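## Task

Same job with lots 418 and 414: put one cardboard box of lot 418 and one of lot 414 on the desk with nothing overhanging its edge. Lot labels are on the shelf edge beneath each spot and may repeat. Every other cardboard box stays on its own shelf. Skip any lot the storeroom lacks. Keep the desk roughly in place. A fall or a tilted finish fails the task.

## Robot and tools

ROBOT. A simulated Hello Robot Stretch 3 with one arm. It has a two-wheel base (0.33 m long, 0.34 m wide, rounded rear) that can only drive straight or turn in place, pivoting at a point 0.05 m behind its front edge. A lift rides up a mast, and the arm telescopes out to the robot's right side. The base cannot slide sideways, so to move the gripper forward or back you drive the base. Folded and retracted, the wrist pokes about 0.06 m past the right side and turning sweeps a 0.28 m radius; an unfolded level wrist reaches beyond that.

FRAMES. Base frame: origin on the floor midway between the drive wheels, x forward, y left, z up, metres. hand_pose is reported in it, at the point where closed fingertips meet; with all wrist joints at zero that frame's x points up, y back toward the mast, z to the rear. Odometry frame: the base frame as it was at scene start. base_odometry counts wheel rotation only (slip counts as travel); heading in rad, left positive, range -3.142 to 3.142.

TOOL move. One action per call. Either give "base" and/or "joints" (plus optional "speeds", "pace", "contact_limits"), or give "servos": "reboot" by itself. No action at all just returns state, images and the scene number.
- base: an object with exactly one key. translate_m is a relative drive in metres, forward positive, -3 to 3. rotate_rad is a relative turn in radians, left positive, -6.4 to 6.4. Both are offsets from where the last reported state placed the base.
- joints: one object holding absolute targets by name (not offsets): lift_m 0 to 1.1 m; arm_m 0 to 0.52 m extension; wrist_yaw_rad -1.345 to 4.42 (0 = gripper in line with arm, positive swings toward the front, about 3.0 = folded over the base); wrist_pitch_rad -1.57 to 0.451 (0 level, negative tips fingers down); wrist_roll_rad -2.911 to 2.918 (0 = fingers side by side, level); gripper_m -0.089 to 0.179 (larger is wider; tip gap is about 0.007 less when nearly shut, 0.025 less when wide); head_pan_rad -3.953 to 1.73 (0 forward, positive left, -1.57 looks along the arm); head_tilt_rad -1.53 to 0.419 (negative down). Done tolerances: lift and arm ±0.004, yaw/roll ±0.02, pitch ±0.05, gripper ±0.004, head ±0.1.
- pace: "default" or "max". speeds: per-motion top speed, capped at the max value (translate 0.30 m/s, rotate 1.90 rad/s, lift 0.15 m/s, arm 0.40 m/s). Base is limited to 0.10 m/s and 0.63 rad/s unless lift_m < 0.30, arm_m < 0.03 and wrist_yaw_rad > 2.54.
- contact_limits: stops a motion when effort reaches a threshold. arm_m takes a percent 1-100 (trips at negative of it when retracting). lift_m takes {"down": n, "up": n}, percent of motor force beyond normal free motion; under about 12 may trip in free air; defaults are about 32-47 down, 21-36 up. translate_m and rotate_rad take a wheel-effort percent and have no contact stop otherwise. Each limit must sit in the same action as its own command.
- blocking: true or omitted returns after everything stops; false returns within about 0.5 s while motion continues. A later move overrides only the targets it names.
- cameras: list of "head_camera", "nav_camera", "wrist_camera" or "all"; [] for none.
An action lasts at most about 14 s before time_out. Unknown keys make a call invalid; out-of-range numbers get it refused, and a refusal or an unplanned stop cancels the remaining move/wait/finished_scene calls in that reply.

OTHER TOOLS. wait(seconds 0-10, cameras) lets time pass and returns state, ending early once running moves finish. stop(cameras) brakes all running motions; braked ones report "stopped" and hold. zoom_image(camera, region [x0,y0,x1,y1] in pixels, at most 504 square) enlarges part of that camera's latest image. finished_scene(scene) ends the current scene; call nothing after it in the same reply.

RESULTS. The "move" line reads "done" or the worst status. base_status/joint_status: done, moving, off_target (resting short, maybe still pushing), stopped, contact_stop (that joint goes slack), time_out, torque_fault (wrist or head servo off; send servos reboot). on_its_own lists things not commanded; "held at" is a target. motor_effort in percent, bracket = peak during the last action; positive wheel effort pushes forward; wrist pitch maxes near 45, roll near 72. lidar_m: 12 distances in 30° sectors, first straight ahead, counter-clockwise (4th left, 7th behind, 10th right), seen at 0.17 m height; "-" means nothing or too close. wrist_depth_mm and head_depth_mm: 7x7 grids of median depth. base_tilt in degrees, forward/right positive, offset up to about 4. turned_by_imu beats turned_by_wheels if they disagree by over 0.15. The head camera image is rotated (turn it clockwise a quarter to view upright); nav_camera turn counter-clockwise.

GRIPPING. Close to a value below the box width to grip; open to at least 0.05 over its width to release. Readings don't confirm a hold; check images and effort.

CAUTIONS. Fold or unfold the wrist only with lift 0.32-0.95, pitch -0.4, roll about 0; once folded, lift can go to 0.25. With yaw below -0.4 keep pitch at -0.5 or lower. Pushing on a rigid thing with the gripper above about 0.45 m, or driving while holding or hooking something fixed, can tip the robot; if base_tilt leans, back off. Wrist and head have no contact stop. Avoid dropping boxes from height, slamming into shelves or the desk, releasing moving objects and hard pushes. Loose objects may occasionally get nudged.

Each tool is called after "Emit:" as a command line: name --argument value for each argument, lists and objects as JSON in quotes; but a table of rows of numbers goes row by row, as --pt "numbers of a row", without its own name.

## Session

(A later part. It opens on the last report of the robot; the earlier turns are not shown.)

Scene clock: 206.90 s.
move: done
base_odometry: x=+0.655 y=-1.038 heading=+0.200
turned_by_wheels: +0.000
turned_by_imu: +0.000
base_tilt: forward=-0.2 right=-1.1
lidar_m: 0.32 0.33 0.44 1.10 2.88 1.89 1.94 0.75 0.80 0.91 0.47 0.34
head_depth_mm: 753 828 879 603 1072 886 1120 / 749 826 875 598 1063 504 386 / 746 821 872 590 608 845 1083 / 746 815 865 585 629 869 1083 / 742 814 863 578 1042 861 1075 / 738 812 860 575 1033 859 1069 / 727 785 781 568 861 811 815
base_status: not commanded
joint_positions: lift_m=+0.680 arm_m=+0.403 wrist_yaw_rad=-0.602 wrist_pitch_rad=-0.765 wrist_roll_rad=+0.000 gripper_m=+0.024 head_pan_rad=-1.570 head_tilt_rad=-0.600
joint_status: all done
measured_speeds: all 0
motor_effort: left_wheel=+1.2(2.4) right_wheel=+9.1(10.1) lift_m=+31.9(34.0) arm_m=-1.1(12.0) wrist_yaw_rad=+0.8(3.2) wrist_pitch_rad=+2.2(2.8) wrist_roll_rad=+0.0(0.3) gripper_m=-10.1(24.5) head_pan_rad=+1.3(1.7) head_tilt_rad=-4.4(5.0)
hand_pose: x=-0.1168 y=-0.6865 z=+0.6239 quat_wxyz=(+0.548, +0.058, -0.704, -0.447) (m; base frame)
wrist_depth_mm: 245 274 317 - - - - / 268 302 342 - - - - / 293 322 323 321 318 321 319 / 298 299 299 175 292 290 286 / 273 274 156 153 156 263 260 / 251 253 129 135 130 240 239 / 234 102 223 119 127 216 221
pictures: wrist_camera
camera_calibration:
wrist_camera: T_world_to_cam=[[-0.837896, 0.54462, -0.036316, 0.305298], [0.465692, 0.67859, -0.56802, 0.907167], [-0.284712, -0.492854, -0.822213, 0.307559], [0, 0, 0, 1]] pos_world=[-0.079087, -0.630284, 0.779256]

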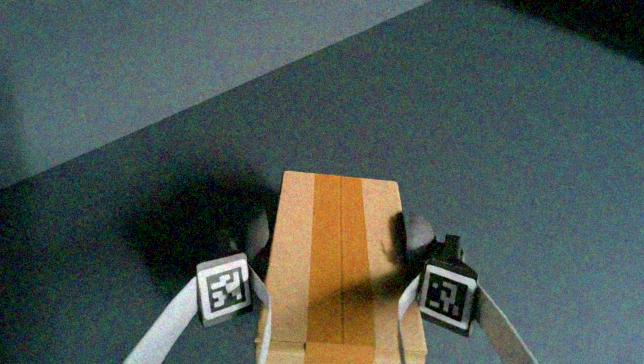

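Emit:
move --joints '{"arm_m":0.02}'

Emit:
move --base '{"translate_m":-0.55}'

Emit:
move --base '{"rotate_rad":-1.59}'

Emit:
move --base '{"translate_m":-0.4}' --cameras '["head_camera","nav_camera","wrist_camera"]'

Scene clock: 229.17 s.
move: done
base_odometry: x=+0.655 y=-1.038 heading=+0.200
turned_by_wheels: +0.000
turned_by_imu: +0.000
base_tilt: forward=-0.3 right=-1.2
lidar_m: 0.32 0.33 0.44 1.10 2.89 1.89 1.94 0.75 0.80 0.92 0.47 0.34
head_depth_mm: 753 828 882 604 1071 885 1121 / 750 825 876 597 1062 876 1109 / 749 823 868 591 1057 874 782 / 745 817 866 587 1052 867 1082 / 742 814 864 579 1040 866 1077 / 739 811 861 574 1037 860 1069 / 729 788 780 567 862 810 814
base_status: not commanded
joint_positions: lift_m=+0.680 arm_m=+0.020 wrist_yaw_rad=-0.602 wrist_pitch_rad=-0.765 wrist_roll_rad=+0.000 gripper_m=+0.024 head_pan_rad=-1.570 head_tilt_rad=-0.600
joint_status: all done
measured_speeds: all 0
motor_effort: left_wheel=+0.9(1.5) right_wheel=+8.5(9.3) lift_m=+31.7(32.2) arm_m=-12.9(14.9) wrist_yaw_rad=+0.9(2.9) wrist_pitch_rad=+2.2(2.4) wrist_roll_rad=-0.2(0.3) gripper_m=-10.7(10.7) head_pan_rad=+0.8(1.4) head_tilt_rad=-2.7(4.1)
hand_pose: x=-0.1168 y=-0.3035 z=+0.6239 quat_wxyz=(+0.548, +0.058, -0.704, -0.447) (m; base frame)
wrist_depth_mm: - - - - - 485 - / - - - - - 655 - / - 325 - - - 764 - / 305 310 324 170 827 894 912 / 284 301 151 153 157 829 818 / - - 129 134 130 780 774 / - 95 - 120 125 694 706
pictures: none

Scene clock: 235.80 s.
move: done
base_odometry: x=+0.116 y=-1.147 heading=+0.200
turned_by_wheels: +0.000
turned_by_imu: -0.001
base_tilt: forward=-0.3 right=-1.2
lidar_m: 0.87 0.89 1.19 3.74 1.47 1.47 1.40 1.09 0.98 0.49 0.96 0.91
head_depth_mm: 760 851 894 601 1113 883 1119 / 389 422 479 553 1102 879 1118 / 377 421 476 531 609 755 833 / 739 798 730 548 652 745 888 / 758 833 872 579 1081 866 1095 / 753 830 857 573 1072 858 1093 / 753 821 843 569 1068 853 1086
base_status: done
joint_positions: lift_m=+0.680 arm_m=+0.020 wrist_yaw_rad=-0.602 wrist_pitch_rad=-0.765 wrist_roll_rad=+0.000 gripper_m=+0.024 head_pan_rad=-1.570 head_tilt_rad=-0.600
joint_status: not commanded
measured_speeds: all 0
motor_effort: left_wheel=-9.0(12.6) right_wheel=-1.6(11.7) lift_m=+30.9(32.1) arm_m=-12.2(13.4) wrist_yaw_rad=+2.6(2.9) wrist_pitch_rad=+2.3(2.4) wrist_roll_rad=+0.1(0.4) gripper_m=-9.9(11.1) head_pan_rad=+0.0(1.2) head_tilt_rad=-2.0(3.3)
hand_pose: x=-0.1168 y=-0.3035 z=+0.6239 quat_wxyz=(+0.548, +0.058, -0.704, -0.447) (m; base frame)
wrist_depth_mm: 201 230 - - - 460 - / 219 254 - - - - - / 325 257 314 - - - - / 305 304 382 170 178 907 909 / 294 - 151 153 157 845 833 / - - 129 135 130 749 756 / - 94 - 120 125 684 709
pictures: none

Scene clock: 239.43 s.
move: done
base_odometry: x=+0.116 y=-1.147 heading=-1.390
turned_by_wheels: -1.590
turned_by_imu: -1.565
base_tilt: forward=-0.5 right=-1.2
lidar_m: 0.49 0.96 0.91 0.87 0.89 1.18 3.75 1.47 1.47 1.40 1.08 0.98
head_depth_mm: 1168 1282 1429 1613 1794 1506 1242 / 1160 1278 1418 1589 1778 1489 1243 / 1152 1272 1399 1579 1749 1484 1238 / 1155 1263 1409 1580 1741 1471 1223 / 1139 1265 1396 1573 1723 1454 1224 / 1144 1261 1398 1589 1745 1452 1217 / 1152 1270 1402 1576 1724 1444 1212
base_status: done
joint_positions: lift_m=+0.680 arm_m=+0.020 wrist_yaw_rad=-0.602 wrist_pitch_rad=-0.765 wrist_roll_rad=+0.000 gripper_m=+0.024 head_pan_rad=-1.570 head_tilt_rad=-0.600
joint_status: not commanded
measured_speeds: all 0
motor_effort: left_wheel=+8.3(12.7) right_wheel=-9.3(13.5) lift_m=+31.1(31.6) arm_m=-10.9(13.6) wrist_yaw_rad=+1.3(2.8) wrist_pitch_rad=+2.3(2.4) wrist_roll_rad=+0.0(0.3) gripper_m=-10.1(10.8) head_pan_rad=+0.1(0.9) head_tilt_rad=-0.3(2.1)
hand_pose: x=-0.1168 y=-0.3035 z=+0.6239 quat_wxyz=(+0.548, +0.058, -0.704, -0.447) (m; base frame)
wrist_depth_mm: - - - - - - - / - - - - - - - / - - - - - - - / 953 953 961 175 929 925 926 / 873 864 156 153 156 835 829 / 805 805 129 134 129 766 752 / 741 713 703 119 125 689 703
pictures: none

Scene clock: 244.57 s.
move: done
base_odometry: x=+0.043 y=-0.754 heading=-1.389
turned_by_wheels: +0.000
turned_by_imu: +0.000
base_tilt: forward=-0.2 right=-1.2
lidar_m: 0.88 1.18 0.89 0.85 0.88 1.16 3.36 1.41 1.21 1.42 1.32 1.34
head_depth_mm: 1201 1312 1443 1649 1817 1506 1250 / 1190 1308 1457 1641 1804 1488 1236 / 1164 1281 1427 1637 1795 1483 1233 / 1161 1280 1417 1593 1761 1473 1227 / 1160 1272 1418 1585 1744 1468 1219 / 1159 1263 1407 1584 1736 1453 1225 / 1145 1265 1400 1574 1717 1443 1208
base_status: done
joint_positions: lift_m=+0.680 arm_m=+0.020 wrist_yaw_rad=-0.602 wrist_pitch_rad=-0.765 wrist_roll_rad=+0.000 gripper_m=+0.024 head_pan_rad=-1.570 head_tilt_rad=-0.600
joint_status: not commanded
measured_speeds: all 0
motor_effort: left_wheel=-1.9(9.7) right_wheel=-9.7(14.5) lift_m=+30.7(31.4) arm_m=-2.2(11.3) wrist_yaw_rad=+1.2(2.9) wrist_pitch_rad=+2.1(2.4) wrist_roll_rad=-0.1(0.3) gripper_m=-10.3(10.9) head_pan_rad=-0.6(1.3) head_tilt_rad=+0.6(1.4)
hand_pose: x=-0.1168 y=-0.3035 z=+0.6239 quat_wxyz=(+0.548, +0.058, -0.704, -0.447) (m; base frame)
wrist_depth_mm: - - - - - - - / - - - - - - - / - - - - - - - / 948 938 944 175 927 928 913 / 878 860 156 153 157 832 814 / 799 806 129 135 129 763 761 / 741 698 707 119 125 684 704
pictures: head_camera (sideways), nav_camera (sideways), wrist_camera
camera_calibration:
head_camera: T_world_to_cam=[[-0.0467872, 0.520272, -0.852718, 1.1252], [0.997502, -0.0208849, -0.0674739, 0.0813436], [-0.0529137, -0.853745, -0.517995, 0.630007], [0, 0, 0, 1]] pos_world=[0.00484067, -0.0458474, 1.29131]
nav_camera: T_world_to_cam=[[0.0175713, -0.542834, 0.839656, -1.04959], [-0.999786, -0.0186896, 0.00883957, 0.0448154], [0.0108944, -0.839632, -0.543047, 0.659893], [0, 0, 0, 1]] pos_world=[0.0560593, -0.0148493, 1.23925]
wrist_camera: T_world_to_cam=[[-0.837895, 0.544622, -0.0363177, 0.0967105], [0.465695, 0.678588, -0.56802, 0.647267], [-0.284712, -0.492854, -0.822213, 0.496322], [0, 0, 0, 1]] pos_world=[-0.079087, -0.247284, 0.779256]

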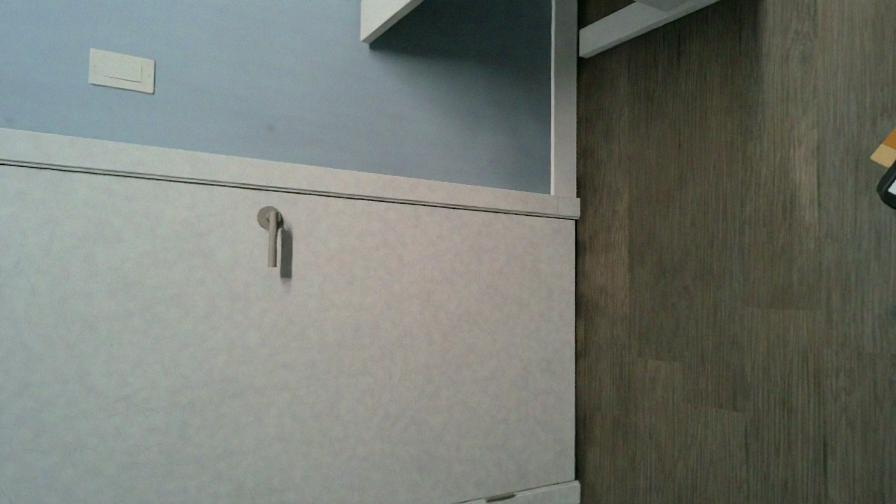

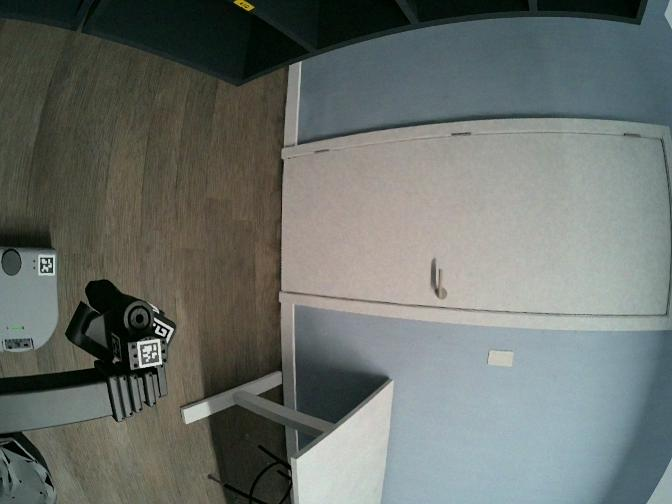

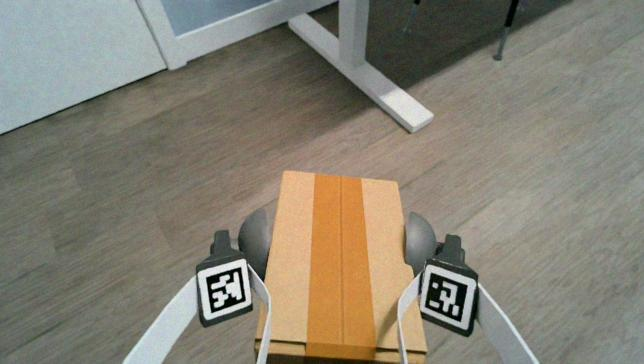

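Emit:
move --base '{"translate_m":-0.85}' --cameras '["head_camera","nav_camera"]'

Scene clock: 261.30 s.
move: done
base_odometry: x=-0.110 y=+0.082 heading=-1.389
turned_by_wheels: +0.000
turned_by_imu: +0.000
base_tilt: forward=-0.2 right=-1.2
lidar_m: 1.73 1.21 0.86 0.82 0.84 1.12 2.55 1.50 0.88 1.02 1.51 1.97
head_depth_mm: 1230 1347 1482 1134 947 1459 1248 / 1219 1346 1473 1121 937 1452 1240 / 1214 1332 1456 1114 931 1476 1228 / 1215 1333 1446 1104 922 1475 1225 / 1208 1319 1432 1087 918 1432 1225 / 1200 1317 1439 1083 910 1457 1212 / 1197 1308 1454 1605 1673 1443 1207
base_status: done
joint_positions: lift_m=+0.680 arm_m=+0.020 wrist_yaw_rad=-0.602 wrist_pitch_rad=-0.765 wrist_roll_rad=+0.000 gripper_m=+0.024 head_pan_rad=-1.570 head_tilt_rad=-0.600
joint_status: not commanded
measured_speeds: all 0
motor_effort: left_wheel=-1.0(11.4) right_wheel=-10.7(14.9) lift_m=+29.6(31.0) arm_m=+13.2(14.2) wrist_yaw_rad=+0.7(3.1) wrist_pitch_rad=+2.2(2.4) wrist_roll_rad=+0.1(0.5) gripper_m=-10.4(10.8) head_pan_rad=-1.4(2.0) head_tilt_rad=+3.1(3.5)
hand_pose: x=-0.1168 y=-0.3035 z=+0.6239 quat_wxyz=(+0.548, +0.058, -0.704, -0.447) (m; base frame)
wrist_depth_mm: - - - - - - - / - - - - - - - / - - - - - - - / 958 957 937 175 910 920 924 / 873 854 155 153 157 826 839 / 798 792 129 134 130 770 767 / 744 697 703 120 125 698 705
pictures: head_camera (sideways), nav_camera (sideways)
camera_calibration:
head_camera: T_world_to_cam=[[-0.0467872, 0.520272, -0.852718, 1.1252], [0.997502, -0.0208849, -0.0674739, 0.0813436], [-0.0529137, -0.853745, -0.517995, 0.630007], [0, 0, 0, 1]] pos_world=[0.00484067, -0.0458474, 1.29131]
nav_camera: T_world_to_cam=[[0.0175713, -0.542834, 0.839656, -1.04959], [-0.999786, -0.0186896, 0.00883957, 0.0448154], [0.0108944, -0.839632, -0.543047, 0.659893], [0, 0, 0, 1]] pos_world=[0.0560593, -0.0148493, 1.23925]

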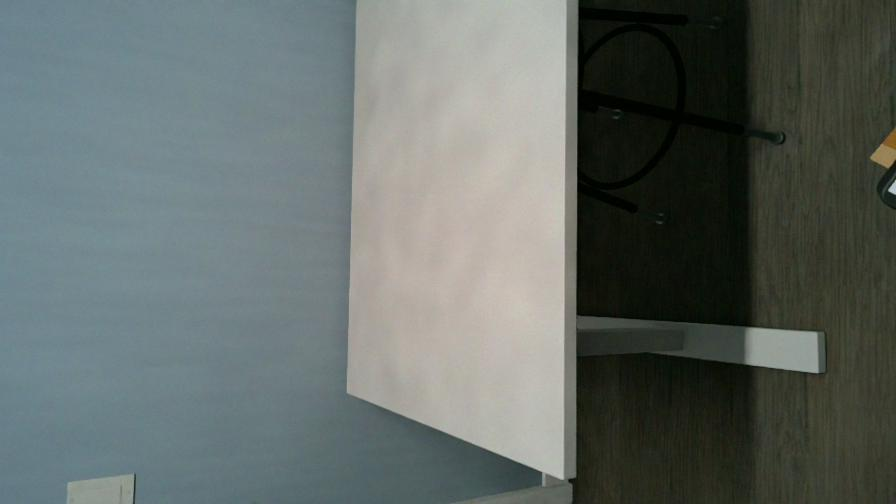

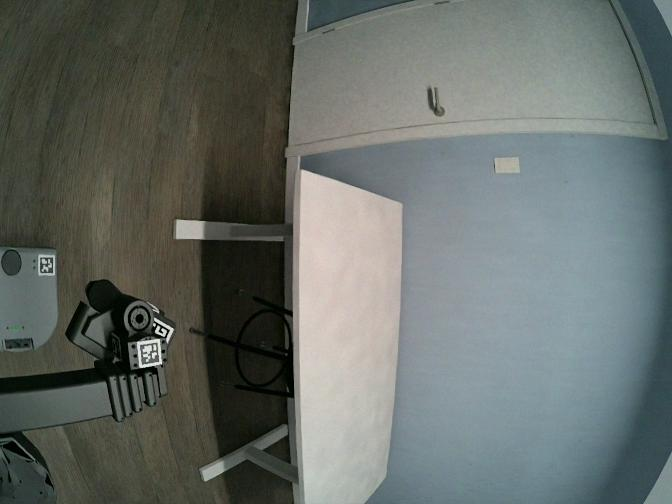

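Emit:
move --joints '{"lift_m":0.92,"wrist_yaw_rad":0}'

Emit:
move --joints '{"arm_m":0.515}' --cameras '["head_camera","wrist_camera"]'

Scene clock: 286.20 s.
move: done
base_odometry: x=-0.110 y=+0.082 heading=-1.389
turned_by_wheels: +0.000
turned_by_imu: +0.000
base_tilt: forward=-0.3 right=-1.2
lidar_m: 1.73 1.21 0.86 0.82 0.84 1.11 2.55 1.51 0.88 1.02 1.51 1.97
head_depth_mm: 1228 1355 1487 1140 915 - - / 1224 1347 1471 1124 901 - - / 1212 1339 1462 1115 928 - - / 1215 1330 1446 1100 926 304 - / 1205 1323 1433 1089 915 1444 1195 / 1202 1315 1432 1077 908 1460 1215 / 1196 1314 1453 1608 1676 1453 1215
base_status: not commanded
joint_positions: lift_m=+0.920 arm_m=+0.020 wrist_yaw_rad=-0.003 wrist_pitch_rad=-0.765 wrist_roll_rad=+0.000 gripper_m=+0.024 head_pan_rad=-1.570 head_tilt_rad=-0.600
joint_status: all done
measured_speeds: all 0
motor_effort: left_wheel=-1.1(1.2) right_wheel=-10.8(11.3) lift_m=+28.8(35.2) arm_m=+12.3(13.9) wrist_yaw_rad=+2.4(5.3) wrist_pitch_rad=+2.3(2.4) wrist_roll_rad=-0.2(0.3) gripper_m=-10.5(10.7) head_pan_rad=-1.5(2.4) head_tilt_rad=+3.4(4.3)
hand_pose: x=-0.0221 y=-0.3332 z=+0.8639 quat_wxyz=(+0.656, +0.263, -0.656, -0.265) (m; base frame)
wrist_depth_mm: - - - - - - - / - - - - - - - / - - - - - - - / - - - 175 - - - / - - 156 153 157 - - / - - 129 134 130 - - / 956 914 130 120 125 906 913
pictures: none

Scene clock: 291.03 s.
move: done
base_odometry: x=-0.110 y=+0.082 heading=-1.389
turned_by_wheels: +0.000
turned_by_imu: +0.000
base_tilt: forward=-0.4 right=-1.1
lidar_m: 1.72 1.21 0.86 0.82 0.84 1.11 2.55 1.50 0.88 1.02 1.51 1.98
head_depth_mm: 1224 1345 1471 325 - 1452 1237 / 1221 1336 496 360 938 1442 1250 / 1216 1325 601 1114 929 1480 1227 / 1209 1327 642 963 925 1473 1226 / 1208 1322 1425 1091 915 1421 1214 / 1196 1311 1443 1082 908 1448 1219 / 1188 1316 1449 1600 1680 1453 1214
base_status: not commanded
joint_positions: lift_m=+0.920 arm_m=+0.515 wrist_yaw_rad=-0.003 wrist_pitch_rad=-0.765 wrist_roll_rad=+0.000 gripper_m=+0.024 head_pan_rad=-1.570 head_tilt_rad=-0.600
joint_status: all done
measured_speeds: all 0
motor_effort: left_wheel=-0.6(1.5) right_wheel=-10.7(11.7) lift_m=+29.3(29.6) arm_m=+13.3(15.3) wrist_yaw_rad=+3.0(3.4) wrist_pitch_rad=+2.3(2.4) wrist_roll_rad=+0.1(0.3) gripper_m=-10.4(10.8) head_pan_rad=-2.3(2.7) head_tilt_rad=+3.2(4.2)
hand_pose: x=-0.0221 y=-0.8281 z=+0.8639 quat_wxyz=(+0.656, +0.263, -0.656, -0.265) (m; base frame)
wrist_depth_mm: - - - - - - - / 844 - - - - - - / - - - - - - - / - - - 169 - - - / - - 151 153 154 - - / - - 129 134 129 - - / - 94 - 120 123 109 -
pictures: head_camera (sideways), wrist_camera
camera_calibration:
head_camera: T_world_to_cam=[[-0.0468019, 0.519964, -0.852905, 1.12543], [0.997502, -0.020901, -0.0674785, 0.0813489], [-0.052913, -0.853932, -0.517687, 0.629599], [0, 0, 0, 1]] pos_world=[0.00484063, -0.0458489, 1.29131]
wrist_camera: T_world_to_cam=[[-0.999085, -0.0225902, -0.0363281, -0.00271689], [0.00204309, 0.823036, -0.567985, 1.20489], [0.0427302, -0.567539, -0.822237, 0.407423], [0, 0, 0, 1]] pos_world=[-0.0225853, -0.760498, 1.01926]

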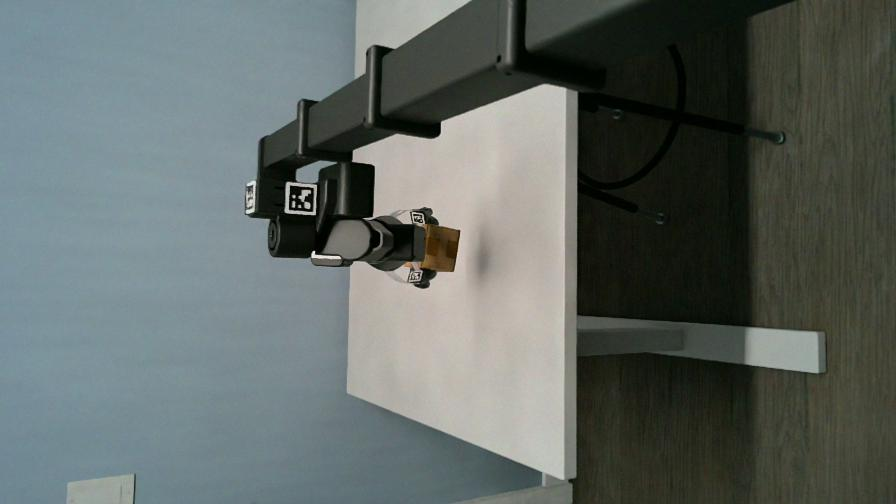

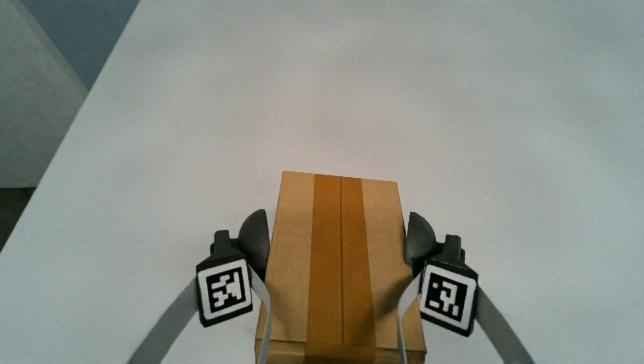

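Emit:
move --joints '{"lift_m":0.76}' --speeds '{"lift_m":0.04}' --contact_limits '{"lift_m":{"down":13}}' --cameras '["head_camera"]'

Scene clock: 306.57 s.
move: contact_stop
base_odometry: x=-0.110 y=+0.082 heading=-1.389
turned_by_wheels: +0.000
turned_by_imu: +0.000
base_tilt: forward=-0.3 right=-1.2
lidar_m: 1.73 1.21 0.86 0.81 0.84 1.12 2.55 1.51 0.88 1.02 1.51 1.98
head_depth_mm: 1226 1348 1472 1138 947 336 291 / 1217 1340 1466 1123 410 336 1186 / 1218 1326 1461 661 928 1485 1233 / 1212 1336 1445 748 921 1475 1226 / 1209 1320 1429 1091 915 1432 1222 / 1198 1321 1435 1083 912 1460 1217 / 1195 1313 1456 1613 1684 1456 1213
base_status: not commanded
joint_positions: lift_m=+0.796 arm_m=+0.515 wrist_yaw_rad=-0.001 wrist_pitch_rad=-0.705 wrist_roll_rad=-0.001 gripper_m=+0.024 head_pan_rad=-1.570 head_tilt_rad=-0.600
joint_status: lift_m contact_stop (moved -0.124 of -0.160)
measured_speeds: translate_m=+0.000 rotate_rad=+0.000 lift_m=+0.005 arm_m=+0.000 wrist_yaw_rad=+0.000 wrist_pitch_rad=+0.000 wrist_roll_rad=+0.000 head_pan_rad=+0.000 head_tilt_rad=+0.000
on_its_own: lift_m is slack since a contact_stop (your +0.760 is given up); wrist_pitch_rad is at rest, and its effort (-8.7) is outside its rest range (-8 to +12)
motor_effort: left_wheel=-0.5(1.2) right_wheel=-5.3(11.7) lift_m=+19.9(29.7) arm_m=+11.8(13.0) wrist_yaw_rad=-0.1(3.8) wrist_pitch_rad=-8.7(11.8) wrist_roll_rad=+0.3(0.5) gripper_m=-10.1(10.8) head_pan_rad=-2.4(3.3) head_tilt_rad=+2.6(3.4)
contact_limits: lift_m down 13 (down: maximum 72; up: maximum 65)
hand_pose: x=-0.0217 y=-0.8395 z=+0.7499 quat_wxyz=(+0.664, +0.244, -0.663, -0.245) (m; base frame)
wrist_depth_mm: - - - - - - - / - - - - - - - / - - - - - - - / - - - 163 - - - / - - 153 152 148 - - / - - 129 137 126 - - / - 100 122 123 122 105 -
pictures: head_camera (sideways)
camera_calibration:
head_camera: T_world_to_cam=[[-0.0468019, 0.519964, -0.852905, 1.12543], [0.997502, -0.020901, -0.0674785, 0.0813489], [-0.052913, -0.853932, -0.517687, 0.629599], [0, 0, 0, 1]] pos_world=[0.00484063, -0.0458489, 1.29131]

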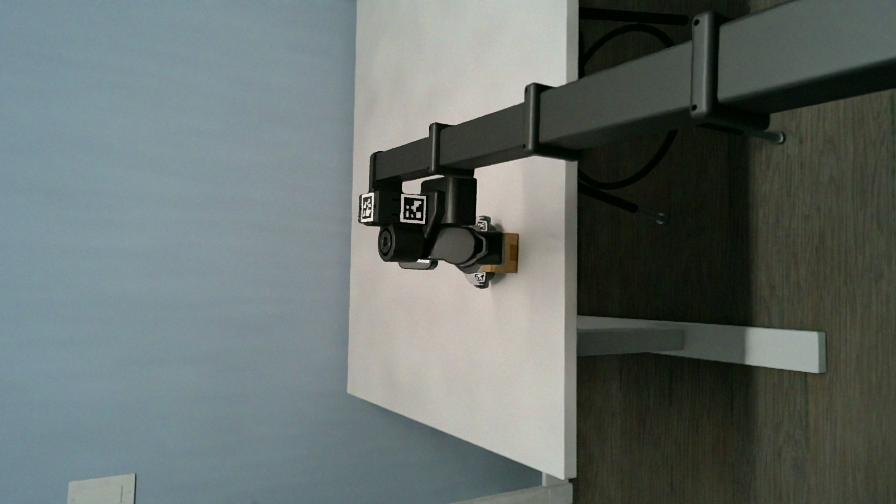

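Emit:
move --joints '{"gripper_m":0.125}'

Emit:
move --joints '{"lift_m":0.93}'

Emit:
move --joints '{"arm_m":0.01}' --pace "max" --cameras '["head_camera"]'

Emit:
move --joints '{"lift_m":0.7,"wrist_pitch_rad":-0.4,"wrist_yaw_rad":3.0,"head_tilt_rad":-0.25,"head_pan_rad":0}'

Scene clock: 318.83 s.
move: done
base_odometry: x=-0.110 y=+0.082 heading=-1.389
turned_by_wheels: +0.000
turned_by_imu: +0.000
base_tilt: forward=-0.3 right=-1.3
lidar_m: 1.73 1.21 0.85 0.82 0.84 1.11 2.55 1.50 0.88 1.03 1.50 1.98
head_depth_mm: 1225 1348 1476 1134 946 333 287 / 1219 1345 1464 1120 407 335 1194 / 1216 1331 1458 661 932 1480 1231 / 1211 1320 1453 739 917 1471 1225 / 1196 1331 1430 1087 915 1424 1226 / 1201 1313 1439 1079 905 1456 1211 / 1192 1305 1457 1594 1677 1453 1212
base_status: not commanded
joint_positions: lift_m=+0.799 arm_m=+0.515 wrist_yaw_rad=-0.001 wrist_pitch_rad=-0.758 wrist_roll_rad=-0.001 gripper_m=+0.125 head_pan_rad=-1.570 head_tilt_rad=-0.600
joint_status: all done
measured_speeds: all 0
on_its_own: lift_m is slack since a contact_stop (your +0.760 is given up)
motor_effort: left_wheel=-0.4(0.9) right_wheel=-5.1(6.0) lift_m=+26.4(27.6) arm_m=+8.1(8.7) wrist_yaw_rad=-0.7(1.4) wrist_pitch_rad=+0.9(7.8) wrist_roll_rad=+0.4(0.4) gripper_m=+0.5(81.5) head_pan_rad=-3.0(3.7) head_tilt_rad=+1.2(2.4)
contact_limits: lift_m down 13 (down: maximum 72; up: maximum 65)
hand_pose: x=-0.0217 y=-0.8296 z=+0.7438 quat_wxyz=(+0.657, +0.262, -0.656, -0.262) (m; base frame)
wrist_depth_mm: - - - - - - - / - - - - - - - / - - - 167 - - - / - - - 154 156 - - / - - 146 139 138 144 - / - 123 132 127 126 126 - / - - 121 125 122 - -
pictures: none

Scene clock: 320.87 s.
move: done
base_odometry: x=-0.110 y=+0.082 heading=-1.389
turned_by_wheels: +0.000
turned_by_imu: +0.000
base_tilt: forward=-0.4 right=-1.3
lidar_m: 1.73 1.21 0.86 0.82 0.84 1.11 2.55 1.51 0.88 1.03 1.51 1.98
head_depth_mm: 1218 1348 1473 320 - 1456 1240 / 1218 1346 450 379 942 1435 1238 / 1215 1316 597 1109 932 1479 1232 / 1212 1333 619 1001 923 1468 1228 / 1197 1324 1431 1081 911 1432 1227 / 1203 1316 1437 1078 908 1462 1220 / 1193 1309 1455 1607 1683 1442 1215
base_status: not commanded
joint_positions: lift_m=+0.930 arm_m=+0.515 wrist_yaw_rad=-0.001 wrist_pitch_rad=-0.758 wrist_roll_rad=-0.001 gripper_m=+0.125 head_pan_rad=-1.570 head_tilt_rad=-0.600
joint_status: all done
measured_speeds: all 0
motor_effort: left_wheel=-0.2(0.8) right_wheel=-4.9(5.6) lift_m=+30.7(33.6) arm_m=+6.4(8.3) wrist_yaw_rad=-0.2(1.2) wrist_pitch_rad=+1.1(1.2) wrist_roll_rad=+0.3(0.4) gripper_m=+0.6(1.1) head_pan_rad=-3.2(3.8) head_tilt_rad=+1.1(2.1)
hand_pose: x=-0.0217 y=-0.8294 z=+0.8750 quat_wxyz=(+0.657, +0.262, -0.656, -0.262) (m; base frame)
wrist_depth_mm: - - - - - - - / 859 - - - - - - / - - - - - - - / - - - - - - - / 361 - - - - 144 - / - 123 - 258 - 126 - / - - - 239 - - -
pictures: none

Scene clock: 323.40 s.
move: done
base_odometry: x=-0.110 y=+0.082 heading=-1.389
turned_by_wheels: +0.000
turned_by_imu: +0.000
base_tilt: forward=-0.3 right=-1.3
lidar_m: 1.72 1.21 0.86 0.82 0.84 1.11 2.55 1.50 0.88 1.03 1.51 1.97
head_depth_mm: 1231 1342 1477 1132 911 - - / 1222 1341 1471 1129 904 - - / 1215 1333 1460 1112 931 295 - / 1210 1330 1443 1100 923 291 - / 1199 1317 1424 1085 916 1430 1168 / 1195 1313 1428 1077 911 1450 1213 / 1197 1303 1458 1601 1675 1458 1210
base_status: not commanded
joint_positions: lift_m=+0.930 arm_m=+0.010 wrist_yaw_rad=-0.001 wrist_pitch_rad=-0.760 wrist_roll_rad=-0.001 gripper_m=+0.125 head_pan_rad=-1.570 head_tilt_rad=-0.600
joint_status: all done
measured_speeds: all 0
motor_effort: left_wheel=-0.6(0.9) right_wheel=-4.7(5.9) lift_m=+25.8(31.3) arm_m=-10.9(14.3) wrist_yaw_rad=+0.5(1.7) wrist_pitch_rad=+1.4(1.5) wrist_roll_rad=+0.3(0.4) gripper_m=+0.5(1.3) head_pan_rad=-2.3(3.6) head_tilt_rad=+1.2(2.1)
hand_pose: x=-0.0217 y=-0.3241 z=+0.8747 quat_wxyz=(+0.657, +0.262, -0.656, -0.263) (m; base frame)
wrist_depth_mm: - - - - - - - / - - - - - - - / - - - - - - - / - - - - - - - / - - - - - - - / - 123 - - - 126 - / 988 921 950 963 938 126 921
pictures: head_camera (sideways)
camera_calibration:
head_camera: T_world_to_cam=[[-0.0466466, 0.519975, -0.852907, 1.12543], [0.997493, -0.0212397, -0.0675029, 0.0813653], [-0.0532153, -0.853918, -0.51768, 0.629592], [0, 0, 0, 1]] pos_world=[0.00484024, -0.045849, 1.29131]

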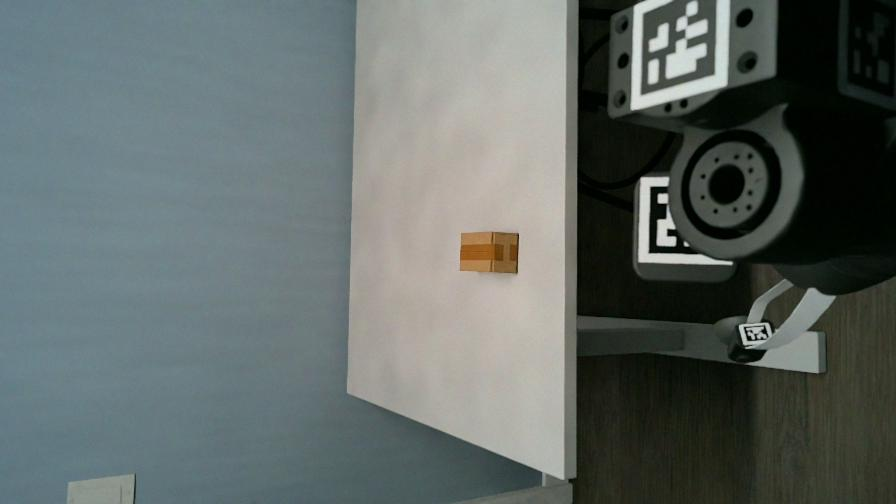

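Scene clock: 326.33 s.
move: done
base_odometry: x=-0.110 y=+0.082 heading=-1.389
turned_by_wheels: +0.000
turned_by_imu: +0.000
base_tilt: forward=-0.2 right=-1.3
lidar_m: 1.72 1.21 0.86 0.82 0.84 1.12 2.55 1.50 0.88 1.02 1.51 1.97
head_depth_mm: 1948 2015 2113 2157 2176 2070 1646 / 1929 2006 2092 2143 2231 2058 1646 / 1936 1978 2080 2138 2222 2048 1628 / 1897 1608 1762 1731 1936 1894 1625 / 1895 1981 2066 2100 2174 2025 1613 / 1864 1964 2024 2090 2177 2002 1617 / 1859 1956 2031 2084 2145 1989 1593
base_status: not commanded
joint_positions: lift_m=+0.700 arm_m=+0.010 wrist_yaw_rad=+2.997 wrist_pitch_rad=-0.420 wrist_roll_rad=-0.001 gripper_m=+0.125 head_pan_rad=+0.003 head_tilt_rad=-0.249
joint_status: all done
measured_speeds: all 0
motor_effort: left_wheel=+0.1(0.8) right_wheel=-5.0(5.9) lift_m=+23.6(27.5) arm_m=+1.5(11.2) wrist_yaw_rad=+2.2(5.4) wrist_pitch_rad=+3.1(6.3) wrist_roll_rad=+0.3(0.4) gripper_m=+0.3(1.1) head_pan_rad=-3.5(6.2) head_tilt_rad=-2.9(6.6)
hand_pose: x=+0.0111 y=+0.0669 z=+0.7122 quat_wxyz=(+0.197, +0.700, +0.097, +0.680) (m; base frame)
wrist_depth_mm: - 146 - - 835 - - / 783 158 - - - - - / 859 172 179 - - - - / 956 191 225 - - - - / - - 224 - - - - / - 123 252 - - 127 969 / 922 840 291 870 860 125 862
pictures: none

Emit:
move --base '{"translate_m":-1.1}' --joints '{"head_pan_rad":1.6,"head_tilt_rad":-0.3,"lift_m":0.45}' --cameras '["nav_camera"]'

Emit:
move --joints '{"head_pan_rad":-3.4}' --cameras '["nav_camera"]'

Scene clock: 363.60 s.
move: done
base_odometry: x=-0.309 y=+1.164 heading=-1.389
turned_by_wheels: +0.000
turned_by_imu: -0.001
base_tilt: forward=-0.2 right=-1.3
lidar_m: 2.81 1.14 0.81 0.77 0.79 1.53 1.46 1.50 1.59 1.06 1.10 1.59
head_depth_mm: 658 687 724 760 802 851 900 / 656 685 718 758 802 843 899 / 653 685 718 756 797 844 894 / 651 681 714 753 795 838 890 / 648 678 713 751 790 835 887 / 646 677 711 748 788 836 883 / 646 675 709 745 786 830 878
base_status: done
joint_positions: lift_m=+0.450 arm_m=+0.010 wrist_yaw_rad=+2.997 wrist_pitch_rad=-0.419 wrist_roll_rad=-0.001 gripper_m=+0.125 head_pan_rad=+1.600 head_tilt_rad=-0.300
joint_status: all done
measured_speeds: all 0
motor_effort: left_wheel=-5.4(10.6) right_wheel=-6.9(13.8) lift_m=+30.0(31.6) arm_m=+1.1(13.7) wrist_yaw_rad=+3.0(3.7) wrist_pitch_rad=+3.1(3.3) wrist_roll_rad=-0.2(0.6) gripper_m=+0.4(1.3) head_pan_rad=-3.1(5.9) head_tilt_rad=+4.7(6.2)
hand_pose: x=+0.0111 y=+0.0669 z=+0.4624 quat_wxyz=(+0.197, +0.700, +0.097, +0.680) (m; base frame)
wrist_depth_mm: - 146 - - - 831 - / - 158 - - - 884 - / - 172 179 - - - - / - 918 201 952 - 977 954 / 833 834 223 813 818 798 809 / 708 123 251 708 699 126 694 / - 590 292 613 603 577 604
pictures: nav_camera (sideways)
camera_calibration:
nav_camera: T_world_to_cam=[[-0.0249386, 0.269464, 0.962688, -1.20987], [0.998957, 0.0435532, 0.0136872, 0.026248], [-0.0382399, 0.962025, -0.270269, 0.30519], [0, 0, 0, 1]] pos_world=[-0.0447226, 0.0312727, 1.24685]

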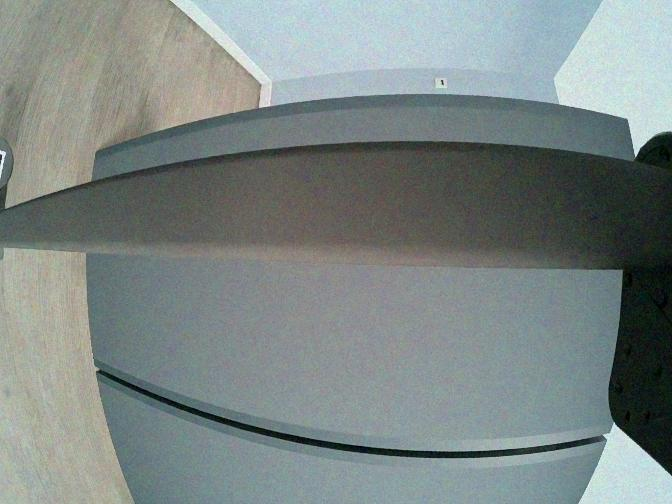

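Scene clock: 367.23 s.
move: done
base_odometry: x=-0.309 y=+1.164 heading=-1.389
turned_by_wheels: +0.000
turned_by_imu: +0.000
base_tilt: forward=-0.2 right=-1.1
lidar_m: 2.81 1.14 0.81 0.77 0.79 1.53 1.46 1.50 1.59 1.06 1.10 1.59
head_depth_mm: 1489 1572 1660 1757 1886 1950 1569 / 1432 1512 1585 1688 1782 1875 1563 / 1380 1452 1537 1614 1705 1799 1558 / 1335 1403 1485 1554 1647 1733 1544 / 1292 1349 1414 1497 1575 1668 1525 / 1245 1311 1373 1436 1503 1593 1525 / 1215 1266 1323 1378 1447 1529 1527
base_status: not commanded
joint_positions: lift_m=+0.450 arm_m=+0.010 wrist_yaw_rad=+2.997 wrist_pitch_rad=-0.419 wrist_roll_rad=-0.001 gripper_m=+0.125 head_pan_rad=-3.408 head_tilt_rad=-0.300
joint_status: all done
measured_speeds: translate_m=+0.000 rotate_rad=+0.000 lift_m=+0.000 arm_m=+0.000 wrist_yaw_rad=+0.000 wrist_pitch_rad=+0.000 wrist_roll_rad=+0.000 head_pan_rad=+0.024 head_tilt_rad=+0.000
motor_effort: left_wheel=-5.6(5.6) right_wheel=-7.3(7.5) lift_m=+29.1(30.7) arm_m=-3.5(3.5) wrist_yaw_rad=+2.8(3.6) wrist_pitch_rad=+3.0(3.2) wrist_roll_rad=+0.1(0.4) gripper_m=+0.8(1.1) head_pan_rad=+3.6(5.4) head_tilt_rad=+5.1(6.2)
hand_pose: x=+0.0111 y=+0.0669 z=+0.4624 quat_wxyz=(+0.197, +0.700, +0.097, +0.680) (m; base frame)
wrist_depth_mm: - 146 - - - 827 - / - 158 - - - 885 - / - 173 179 - - - - / - 911 201 961 - 977 982 / 851 850 223 842 814 799 802 / 730 123 251 708 704 126 688 / - 590 295 608 618 577 605
pictures: nav_camera (sideways)
camera_calibration:
nav_camera: T_world_to_cam=[[-0.265032, 0.0546471, 0.96269, -1.2084], [0.249381, 0.968309, 0.0136895, 0.0308397], [-0.931433, 0.243705, -0.27026, 0.310639], [0, 0, 0, 1]] pos_world=[-0.0386171, -0.0395308, 1.24685]

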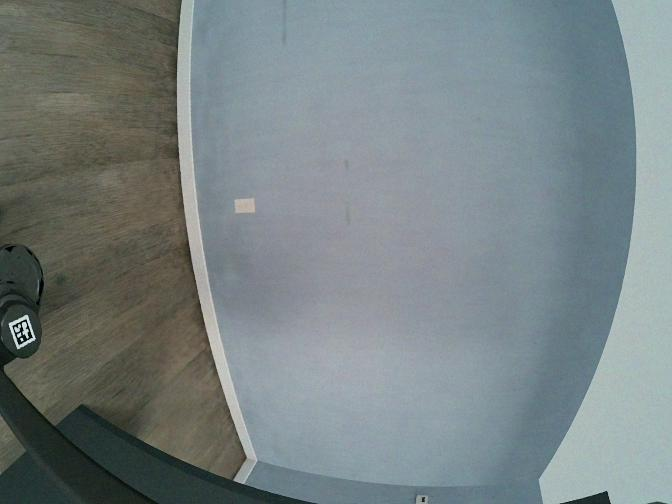

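Emit:
move --base '{"translate_m":-0.93}' --joints '{"head_pan_rad":0,"head_tilt_rad":-0.25}'

Emit:
move --base '{"rotate_rad":1.59}' --cameras '["nav_camera"]'

Scene clock: 386.03 s.
move: done
base_odometry: x=-0.477 y=+2.079 heading=-1.389
turned_by_wheels: +0.000
turned_by_imu: -0.001
base_tilt: forward=-0.3 right=-1.2
lidar_m: 3.35 1.09 0.88 2.19 0.80 0.57 0.54 0.56 0.74 1.55 1.40 1.73
head_depth_mm: 2626 3667 3737 3658 2884 2192 1645 / 2642 3835 - - 3274 2185 1631 / 2483 3816 - - 3259 2174 1621 / 2699 3826 - - 3195 2144 1617 / 2748 3817 - - 3200 2142 1609 / 2745 3801 3579 - 3176 2120 1607 / 2785 2723 2541 2583 2588 2110 1609
base_status: done
joint_positions: lift_m=+0.450 arm_m=+0.010 wrist_yaw_rad=+2.997 wrist_pitch_rad=-0.419 wrist_roll_rad=-0.001 gripper_m=+0.125 head_pan_rad=+0.000 head_tilt_rad=-0.249
joint_status: all done
measured_speeds: all 0
motor_effort: left_wheel=-3.9(11.3) right_wheel=-8.6(14.0) lift_m=+28.0(29.5) arm_m=-12.6(13.5) wrist_yaw_rad=+1.8(3.5) wrist_pitch_rad=+3.0(3.2) wrist_roll_rad=+0.3(0.5) gripper_m=+0.5(1.4) head_pan_rad=-2.6(5.8) head_tilt_rad=-1.2(9.1)
hand_pose: x=+0.0111 y=+0.0669 z=+0.4624 quat_wxyz=(+0.197, +0.700, +0.097, +0.680) (m; base frame)
wrist_depth_mm: - 147 - - - 787 - / - 158 - - - 851 - / - 172 - - - 956 - / 877 198 227 - 978 987 968 / 791 841 223 827 819 802 803 / 725 124 251 702 688 127 693 / - 589 293 617 617 578 600
pictures: none

Scene clock: 389.67 s.
move: done
base_odometry: x=-0.477 y=+2.079 heading=+0.200
turned_by_wheels: +1.590
turned_by_imu: +1.565
base_tilt: forward=-0.3 right=-1.2
lidar_m: 2.20 0.80 0.57 0.54 0.56 0.74 1.55 1.40 2.12 3.32 1.08 0.88
head_depth_mm: 1971 2041 2092 1161 1148 1138 1131 / 1953 2017 2128 2177 2282 2163 1644 / 1950 2007 2118 2177 2279 2161 1632 / 1936 2004 2086 2175 2273 2162 1616 / 1920 1994 2076 2154 2268 2140 1608 / 1908 1977 2049 2144 2220 2130 1606 / 1804 1827 1849 1890 1914 1911 1604
base_status: done
joint_positions: lift_m=+0.450 arm_m=+0.010 wrist_yaw_rad=+2.997 wrist_pitch_rad=-0.419 wrist_roll_rad=-0.001 gripper_m=+0.125 head_pan_rad=+0.000 head_tilt_rad=-0.250
joint_status: not commanded
measured_speeds: all 0
motor_effort: left_wheel=-8.3(13.4) right_wheel=+9.1(12.4) lift_m=+26.6(28.0) arm_m=-12.7(13.7) wrist_yaw_rad=+1.8(3.7) wrist_pitch_rad=+3.1(3.2) wrist_roll_rad=+0.2(0.4) gripper_m=+0.6(1.3) head_pan_rad=-2.8(3.7) head_tilt_rad=-3.4(3.8)
hand_pose: x=+0.0111 y=+0.0669 z=+0.4624 quat_wxyz=(+0.197, +0.700, +0.097, +0.680) (m; base frame)
wrist_depth_mm: 501 146 530 545 567 597 611 / 544 158 574 596 610 627 - / 591 173 202 632 - - - / 625 191 196 - - - - / - 150 217 774 796 155 804 / 711 123 251 695 709 127 697 / - 585 290 612 606 575 599
pictures: nav_camera (sideways)
camera_calibration:
nav_camera: T_world_to_cam=[[0.221661, 0.0170179, 0.974975, -1.22734], [0.0136206, -0.999804, 0.0143546, 0.0313574], [0.975029, 0.0100979, -0.221849, 0.236015], [0, 0, 0, 1]] pos_world=[0.0415048, 0.0498547, 1.24854]

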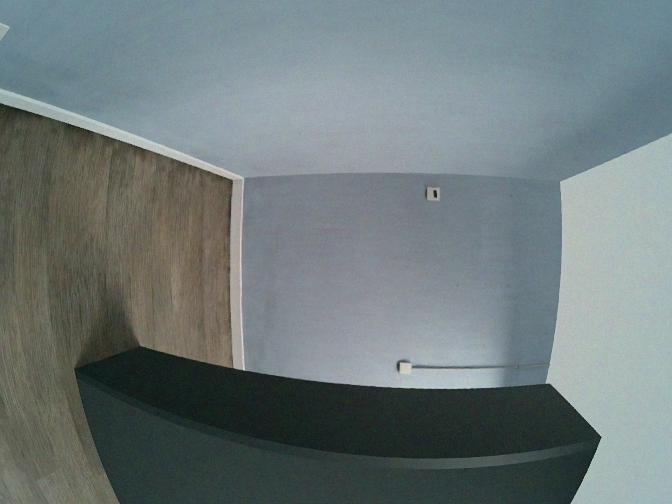

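Emit:
move --base '{"translate_m":1.68}' --joints '{"head_pan_rad":-1.57}' --cameras '["head_camera","nav_camera"]'

Scene clock: 413.10 s.
move: time_out
base_odometry: x=+0.889 y=+2.356 heading=+0.200
turned_by_wheels: +0.000
turned_by_imu: +0.000
base_tilt: forward=-0.2 right=-1.1
lidar_m: 0.81 0.84 0.62 0.59 0.61 0.81 2.04 0.63 0.47 1.32 1.20 0.85
head_depth_mm: 1159 634 1248 1280 718 475 471 / 1148 1179 1245 1280 821 1190 946 / 1220 1205 1254 1293 1351 1356 1384 / 2669 3722 3839 3893 2842 2125 1624 / 2719 3782 - - 3174 2145 1604 / 2587 3697 3875 - 3218 2153 1602 / 2460 2722 2729 2785 2751 2108 1596
base_status: translate_m time_out (by the wheels' count: +1.3933 of +1.6800)
joint_positions: lift_m=+0.450 arm_m=+0.010 wrist_yaw_rad=+2.997 wrist_pitch_rad=-0.419 wrist_roll_rad=-0.001 gripper_m=+0.125 head_pan_rad=-1.570 head_tilt_rad=-0.251
joint_status: all done
measured_speeds: all 0
motor_effort: left_wheel=-0.2(9.3) right_wheel=-0.1(13.7) lift_m=+24.2(26.9) arm_m=-11.9(13.2) wrist_yaw_rad=+1.4(3.8) wrist_pitch_rad=+3.2(3.2) wrist_roll_rad=+0.1(0.5) gripper_m=+0.7(1.2) head_pan_rad=+3.0(5.9) head_tilt_rad=+3.0(3.7)
hand_pose: x=+0.0111 y=+0.0669 z=+0.4624 quat_wxyz=(+0.197, +0.700, +0.097, +0.680) (m; base frame)
wrist_depth_mm: 539 146 573 608 613 632 - / 585 158 618 633 - - - / 623 172 179 - - - - / - 187 197 - - - 868 / - 155 217 790 819 820 818 / 719 123 250 707 698 127 695 / - 589 292 608 610 576 607
pictures: head_camera (sideways), nav_camera (sideways)
camera_calibration:
head_camera: T_world_to_cam=[[-0.0464444, 0.196562, -0.979391, 1.29057], [0.997524, -0.0427153, -0.0558772, 0.0662752], [-0.0528183, -0.97956, -0.194092, 0.208511], [0, 0, 0, 1]] pos_world=[0.00484199, -0.0465978, 1.30815]
nav_camera: T_world_to_cam=[[0.0172374, -0.222259, 0.974835, -1.22593], [-0.999791, -0.0145543, 0.0143604, 0.0376051], [0.0109963, -0.974879, -0.222463, 0.242717], [0, 0, 0, 1]] pos_world=[0.0560601, -0.0353058, 1.24853]

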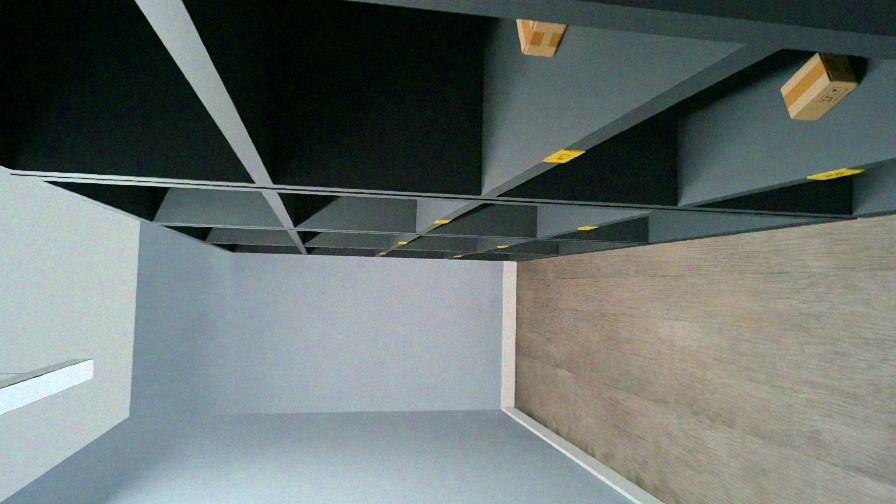

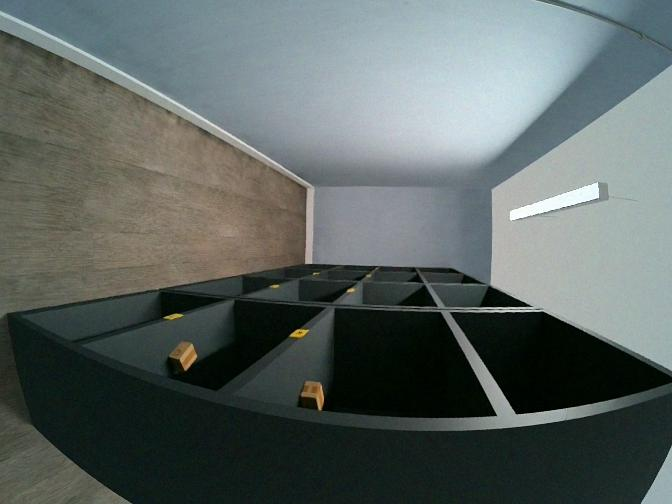

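Emit:
move --base '{"translate_m":0.36}'

Emit:
move --base '{"rotate_rad":-1.59}'

Emit:
move --base '{"translate_m":0.35}' --joints '{"head_pan_rad":-1.5,"head_tilt_rad":-0.7}' --cameras '["head_camera","nav_camera"]'

Scene clock: 428.10 s.
move: done
base_odometry: x=+1.242 y=+2.427 heading=+0.200
turned_by_wheels: +0.000
turned_by_imu: +0.000
base_tilt: forward=-0.3 right=-1.2
lidar_m: 0.46 0.47 0.63 0.60 0.62 0.82 2.09 0.69 1.37 2.07 0.67 0.48
head_depth_mm: 2183 2062 2125 1362 1366 1408 1470 / 2628 2100 2146 2240 2292 2065 1631 / 2652 3800 3833 3176 3078 2180 1634 / 2547 3763 - - 3193 2161 1620 / 2706 3781 - - 3172 2152 1607 / 2384 2459 2557 2586 2616 2119 1620 / 1511 1522 1539 1563 1598 1615 1513
base_status: done
joint_positions: lift_m=+0.450 arm_m=+0.010 wrist_yaw_rad=+2.997 wrist_pitch_rad=-0.419 wrist_roll_rad=-0.001 gripper_m=+0.125 head_pan_rad=-1.570 head_tilt_rad=-0.250
joint_status: not commanded
measured_speeds: all 0
motor_effort: left_wheel=+5.3(10.6) right_wheel=+4.5(13.5) lift_m=+24.4(24.6) arm_m=-11.9(12.6) wrist_yaw_rad=+2.5(3.3) wrist_pitch_rad=+3.1(3.3) wrist_roll_rad=+0.1(0.5) gripper_m=+0.5(1.1) head_pan_rad=+2.6(3.7) head_tilt_rad=+6.2(6.5)
hand_pose: x=+0.0111 y=+0.0669 z=+0.4624 quat_wxyz=(+0.197, +0.700, +0.097, +0.680) (m; base frame)
wrist_depth_mm: 551 146 586 610 624 636 500 / 604 158 622 - - 712 493 / 637 172 179 - - 766 498 / - 187 197 - - 826 507 / - 152 217 802 836 147 515 / 709 123 250 703 707 126 520 / - 586 292 615 611 572 503
pictures: none

Scene clock: 431.73 s.
move: done
base_odometry: x=+1.242 y=+2.427 heading=-1.389
turned_by_wheels: -1.590
turned_by_imu: -1.564
base_tilt: forward=-0.4 right=-1.2
lidar_m: 2.09 0.68 0.48 0.46 0.47 0.63 0.60 0.62 0.83 2.04 0.69 1.37
head_depth_mm: 1524 1499 1481 1472 1459 1450 1429 / 2122 2076 2100 2033 2024 1937 1639 / 2644 2995 3127 3265 2912 2173 1622 / 2697 2983 3150 3226 3218 2164 1624 / 2699 3012 3115 3265 3225 2161 1614 / 2740 2992 3107 3255 3181 2129 1612 / 2775 2962 3070 3160 2942 2113 1600
base_status: done
joint_positions: lift_m=+0.450 arm_m=+0.010 wrist_yaw_rad=+2.997 wrist_pitch_rad=-0.419 wrist_roll_rad=-0.001 gripper_m=+0.125 head_pan_rad=-1.570 head_tilt_rad=-0.250
joint_status: not commanded
measured_speeds: all 0
motor_effort: left_wheel=+8.3(12.4) right_wheel=-9.7(12.6) lift_m=+28.7(28.8) arm_m=-12.6(13.4) wrist_yaw_rad=+3.0(4.0) wrist_pitch_rad=+3.1(3.3) wrist_roll_rad=+0.3(0.5) gripper_m=+0.0(1.0) head_pan_rad=+2.4(3.6) head_tilt_rad=+5.1(6.1)
hand_pose: x=+0.0111 y=+0.0669 z=+0.4624 quat_wxyz=(+0.197, +0.700, +0.097, +0.680) (m; base frame)
wrist_depth_mm: 433 146 456 479 494 512 536 / 468 158 498 520 535 543 - / 508 176 198 - - - - / 539 189 196 - - - - / - 150 209 - - 146 782 / - 123 250 691 694 126 700 / - 590 293 603 605 576 600
pictures: none

Scene clock: 436.37 s.
move: done
base_odometry: x=+1.305 y=+2.083 heading=-1.389
turned_by_wheels: +0.000
turned_by_imu: +0.000
base_tilt: forward=-0.4 right=-1.4
lidar_m: 1.95 0.70 0.50 0.47 0.49 0.65 0.95 0.98 1.30 0.54 1.01 1.08
head_depth_mm: 2663 2849 2707 2187 1695 1397 1189 / 2713 2991 2941 2156 1687 1386 1183 / 2729 3060 2891 2146 1678 1388 1172 / 2669 3037 2900 2107 1674 1366 1170 / 435 487 558 654 794 989 1118 / 797 877 668 1142 969 1217 1136 / 815 890 661 1148 963 1217 1136
base_status: done
joint_positions: lift_m=+0.450 arm_m=+0.010 wrist_yaw_rad=+2.997 wrist_pitch_rad=-0.419 wrist_roll_rad=-0.001 gripper_m=+0.125 head_pan_rad=-1.499 head_tilt_rad=-0.700
joint_status: all done
measured_speeds: all 0
motor_effort: left_wheel=+3.3(11.9) right_wheel=+7.0(9.5) lift_m=+30.3(31.5) arm_m=-8.4(12.5) wrist_yaw_rad=+2.6(3.3) wrist_pitch_rad=+3.0(3.2) wrist_roll_rad=-0.1(0.6) gripper_m=+0.4(1.1) head_pan_rad=-0.9(5.1) head_tilt_rad=+3.3(10.7)
hand_pose: x=+0.0110 y=+0.0669 z=+0.4624 quat_wxyz=(+0.197, +0.700, +0.097, +0.680) (m; base frame)
wrist_depth_mm: 441 146 471 488 504 524 536 / 480 158 512 530 537 - - / 522 175 182 - - - - / - 187 196 - - - - / - 152 211 - - 146 782 / - 124 251 701 703 127 683 / - 595 293 615 604 574 609
pictures: head_camera (sideways), nav_camera (sideways)
camera_calibration:
head_camera: T_world_to_cam=[[-0.0896895, 0.597896, -0.79654, 1.05219], [0.995962, 0.057044, -0.069326, 0.0837987], [0.00398804, -0.799541, -0.600598, 0.737144], [0, 0, 0, 1]] pos_world=[0.0079701, -0.0445025, 1.28665]
nav_camera: T_world_to_cam=[[0.062024, -0.621054, 0.781309, -0.973725], [-0.995859, -0.0906447, 0.00700349, 0.047134], [0.066472, -0.778508, -0.624105, 0.764994], [0, 0, 0, 1]] pos_world=[0.0564825, -0.00490941, 1.23789]

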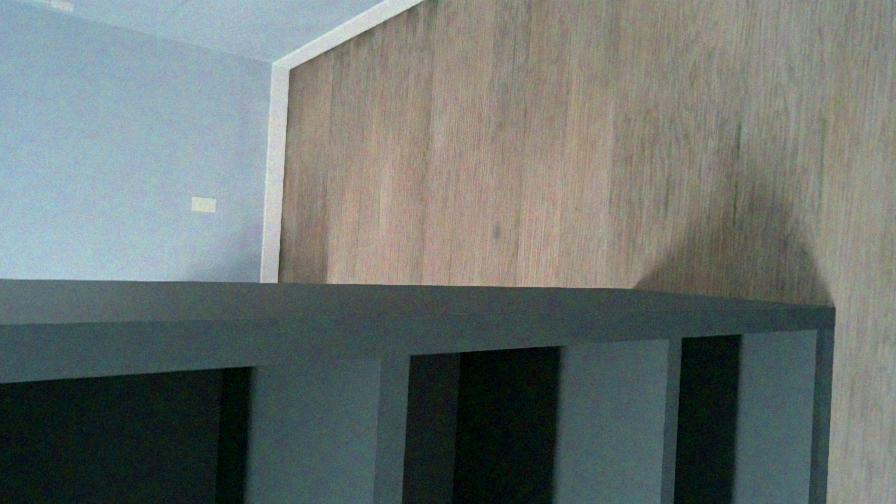

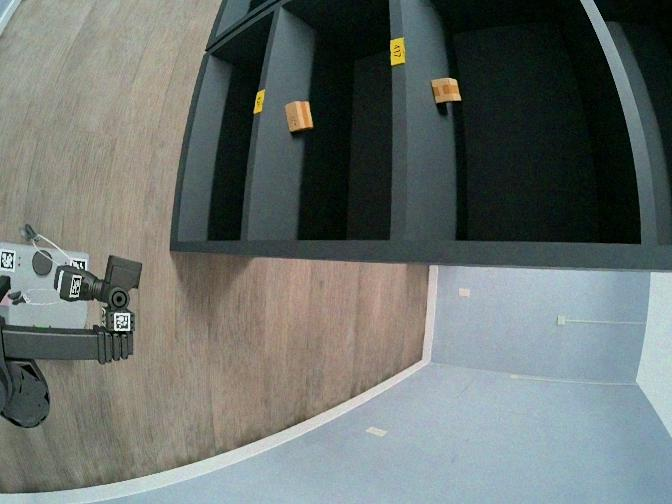

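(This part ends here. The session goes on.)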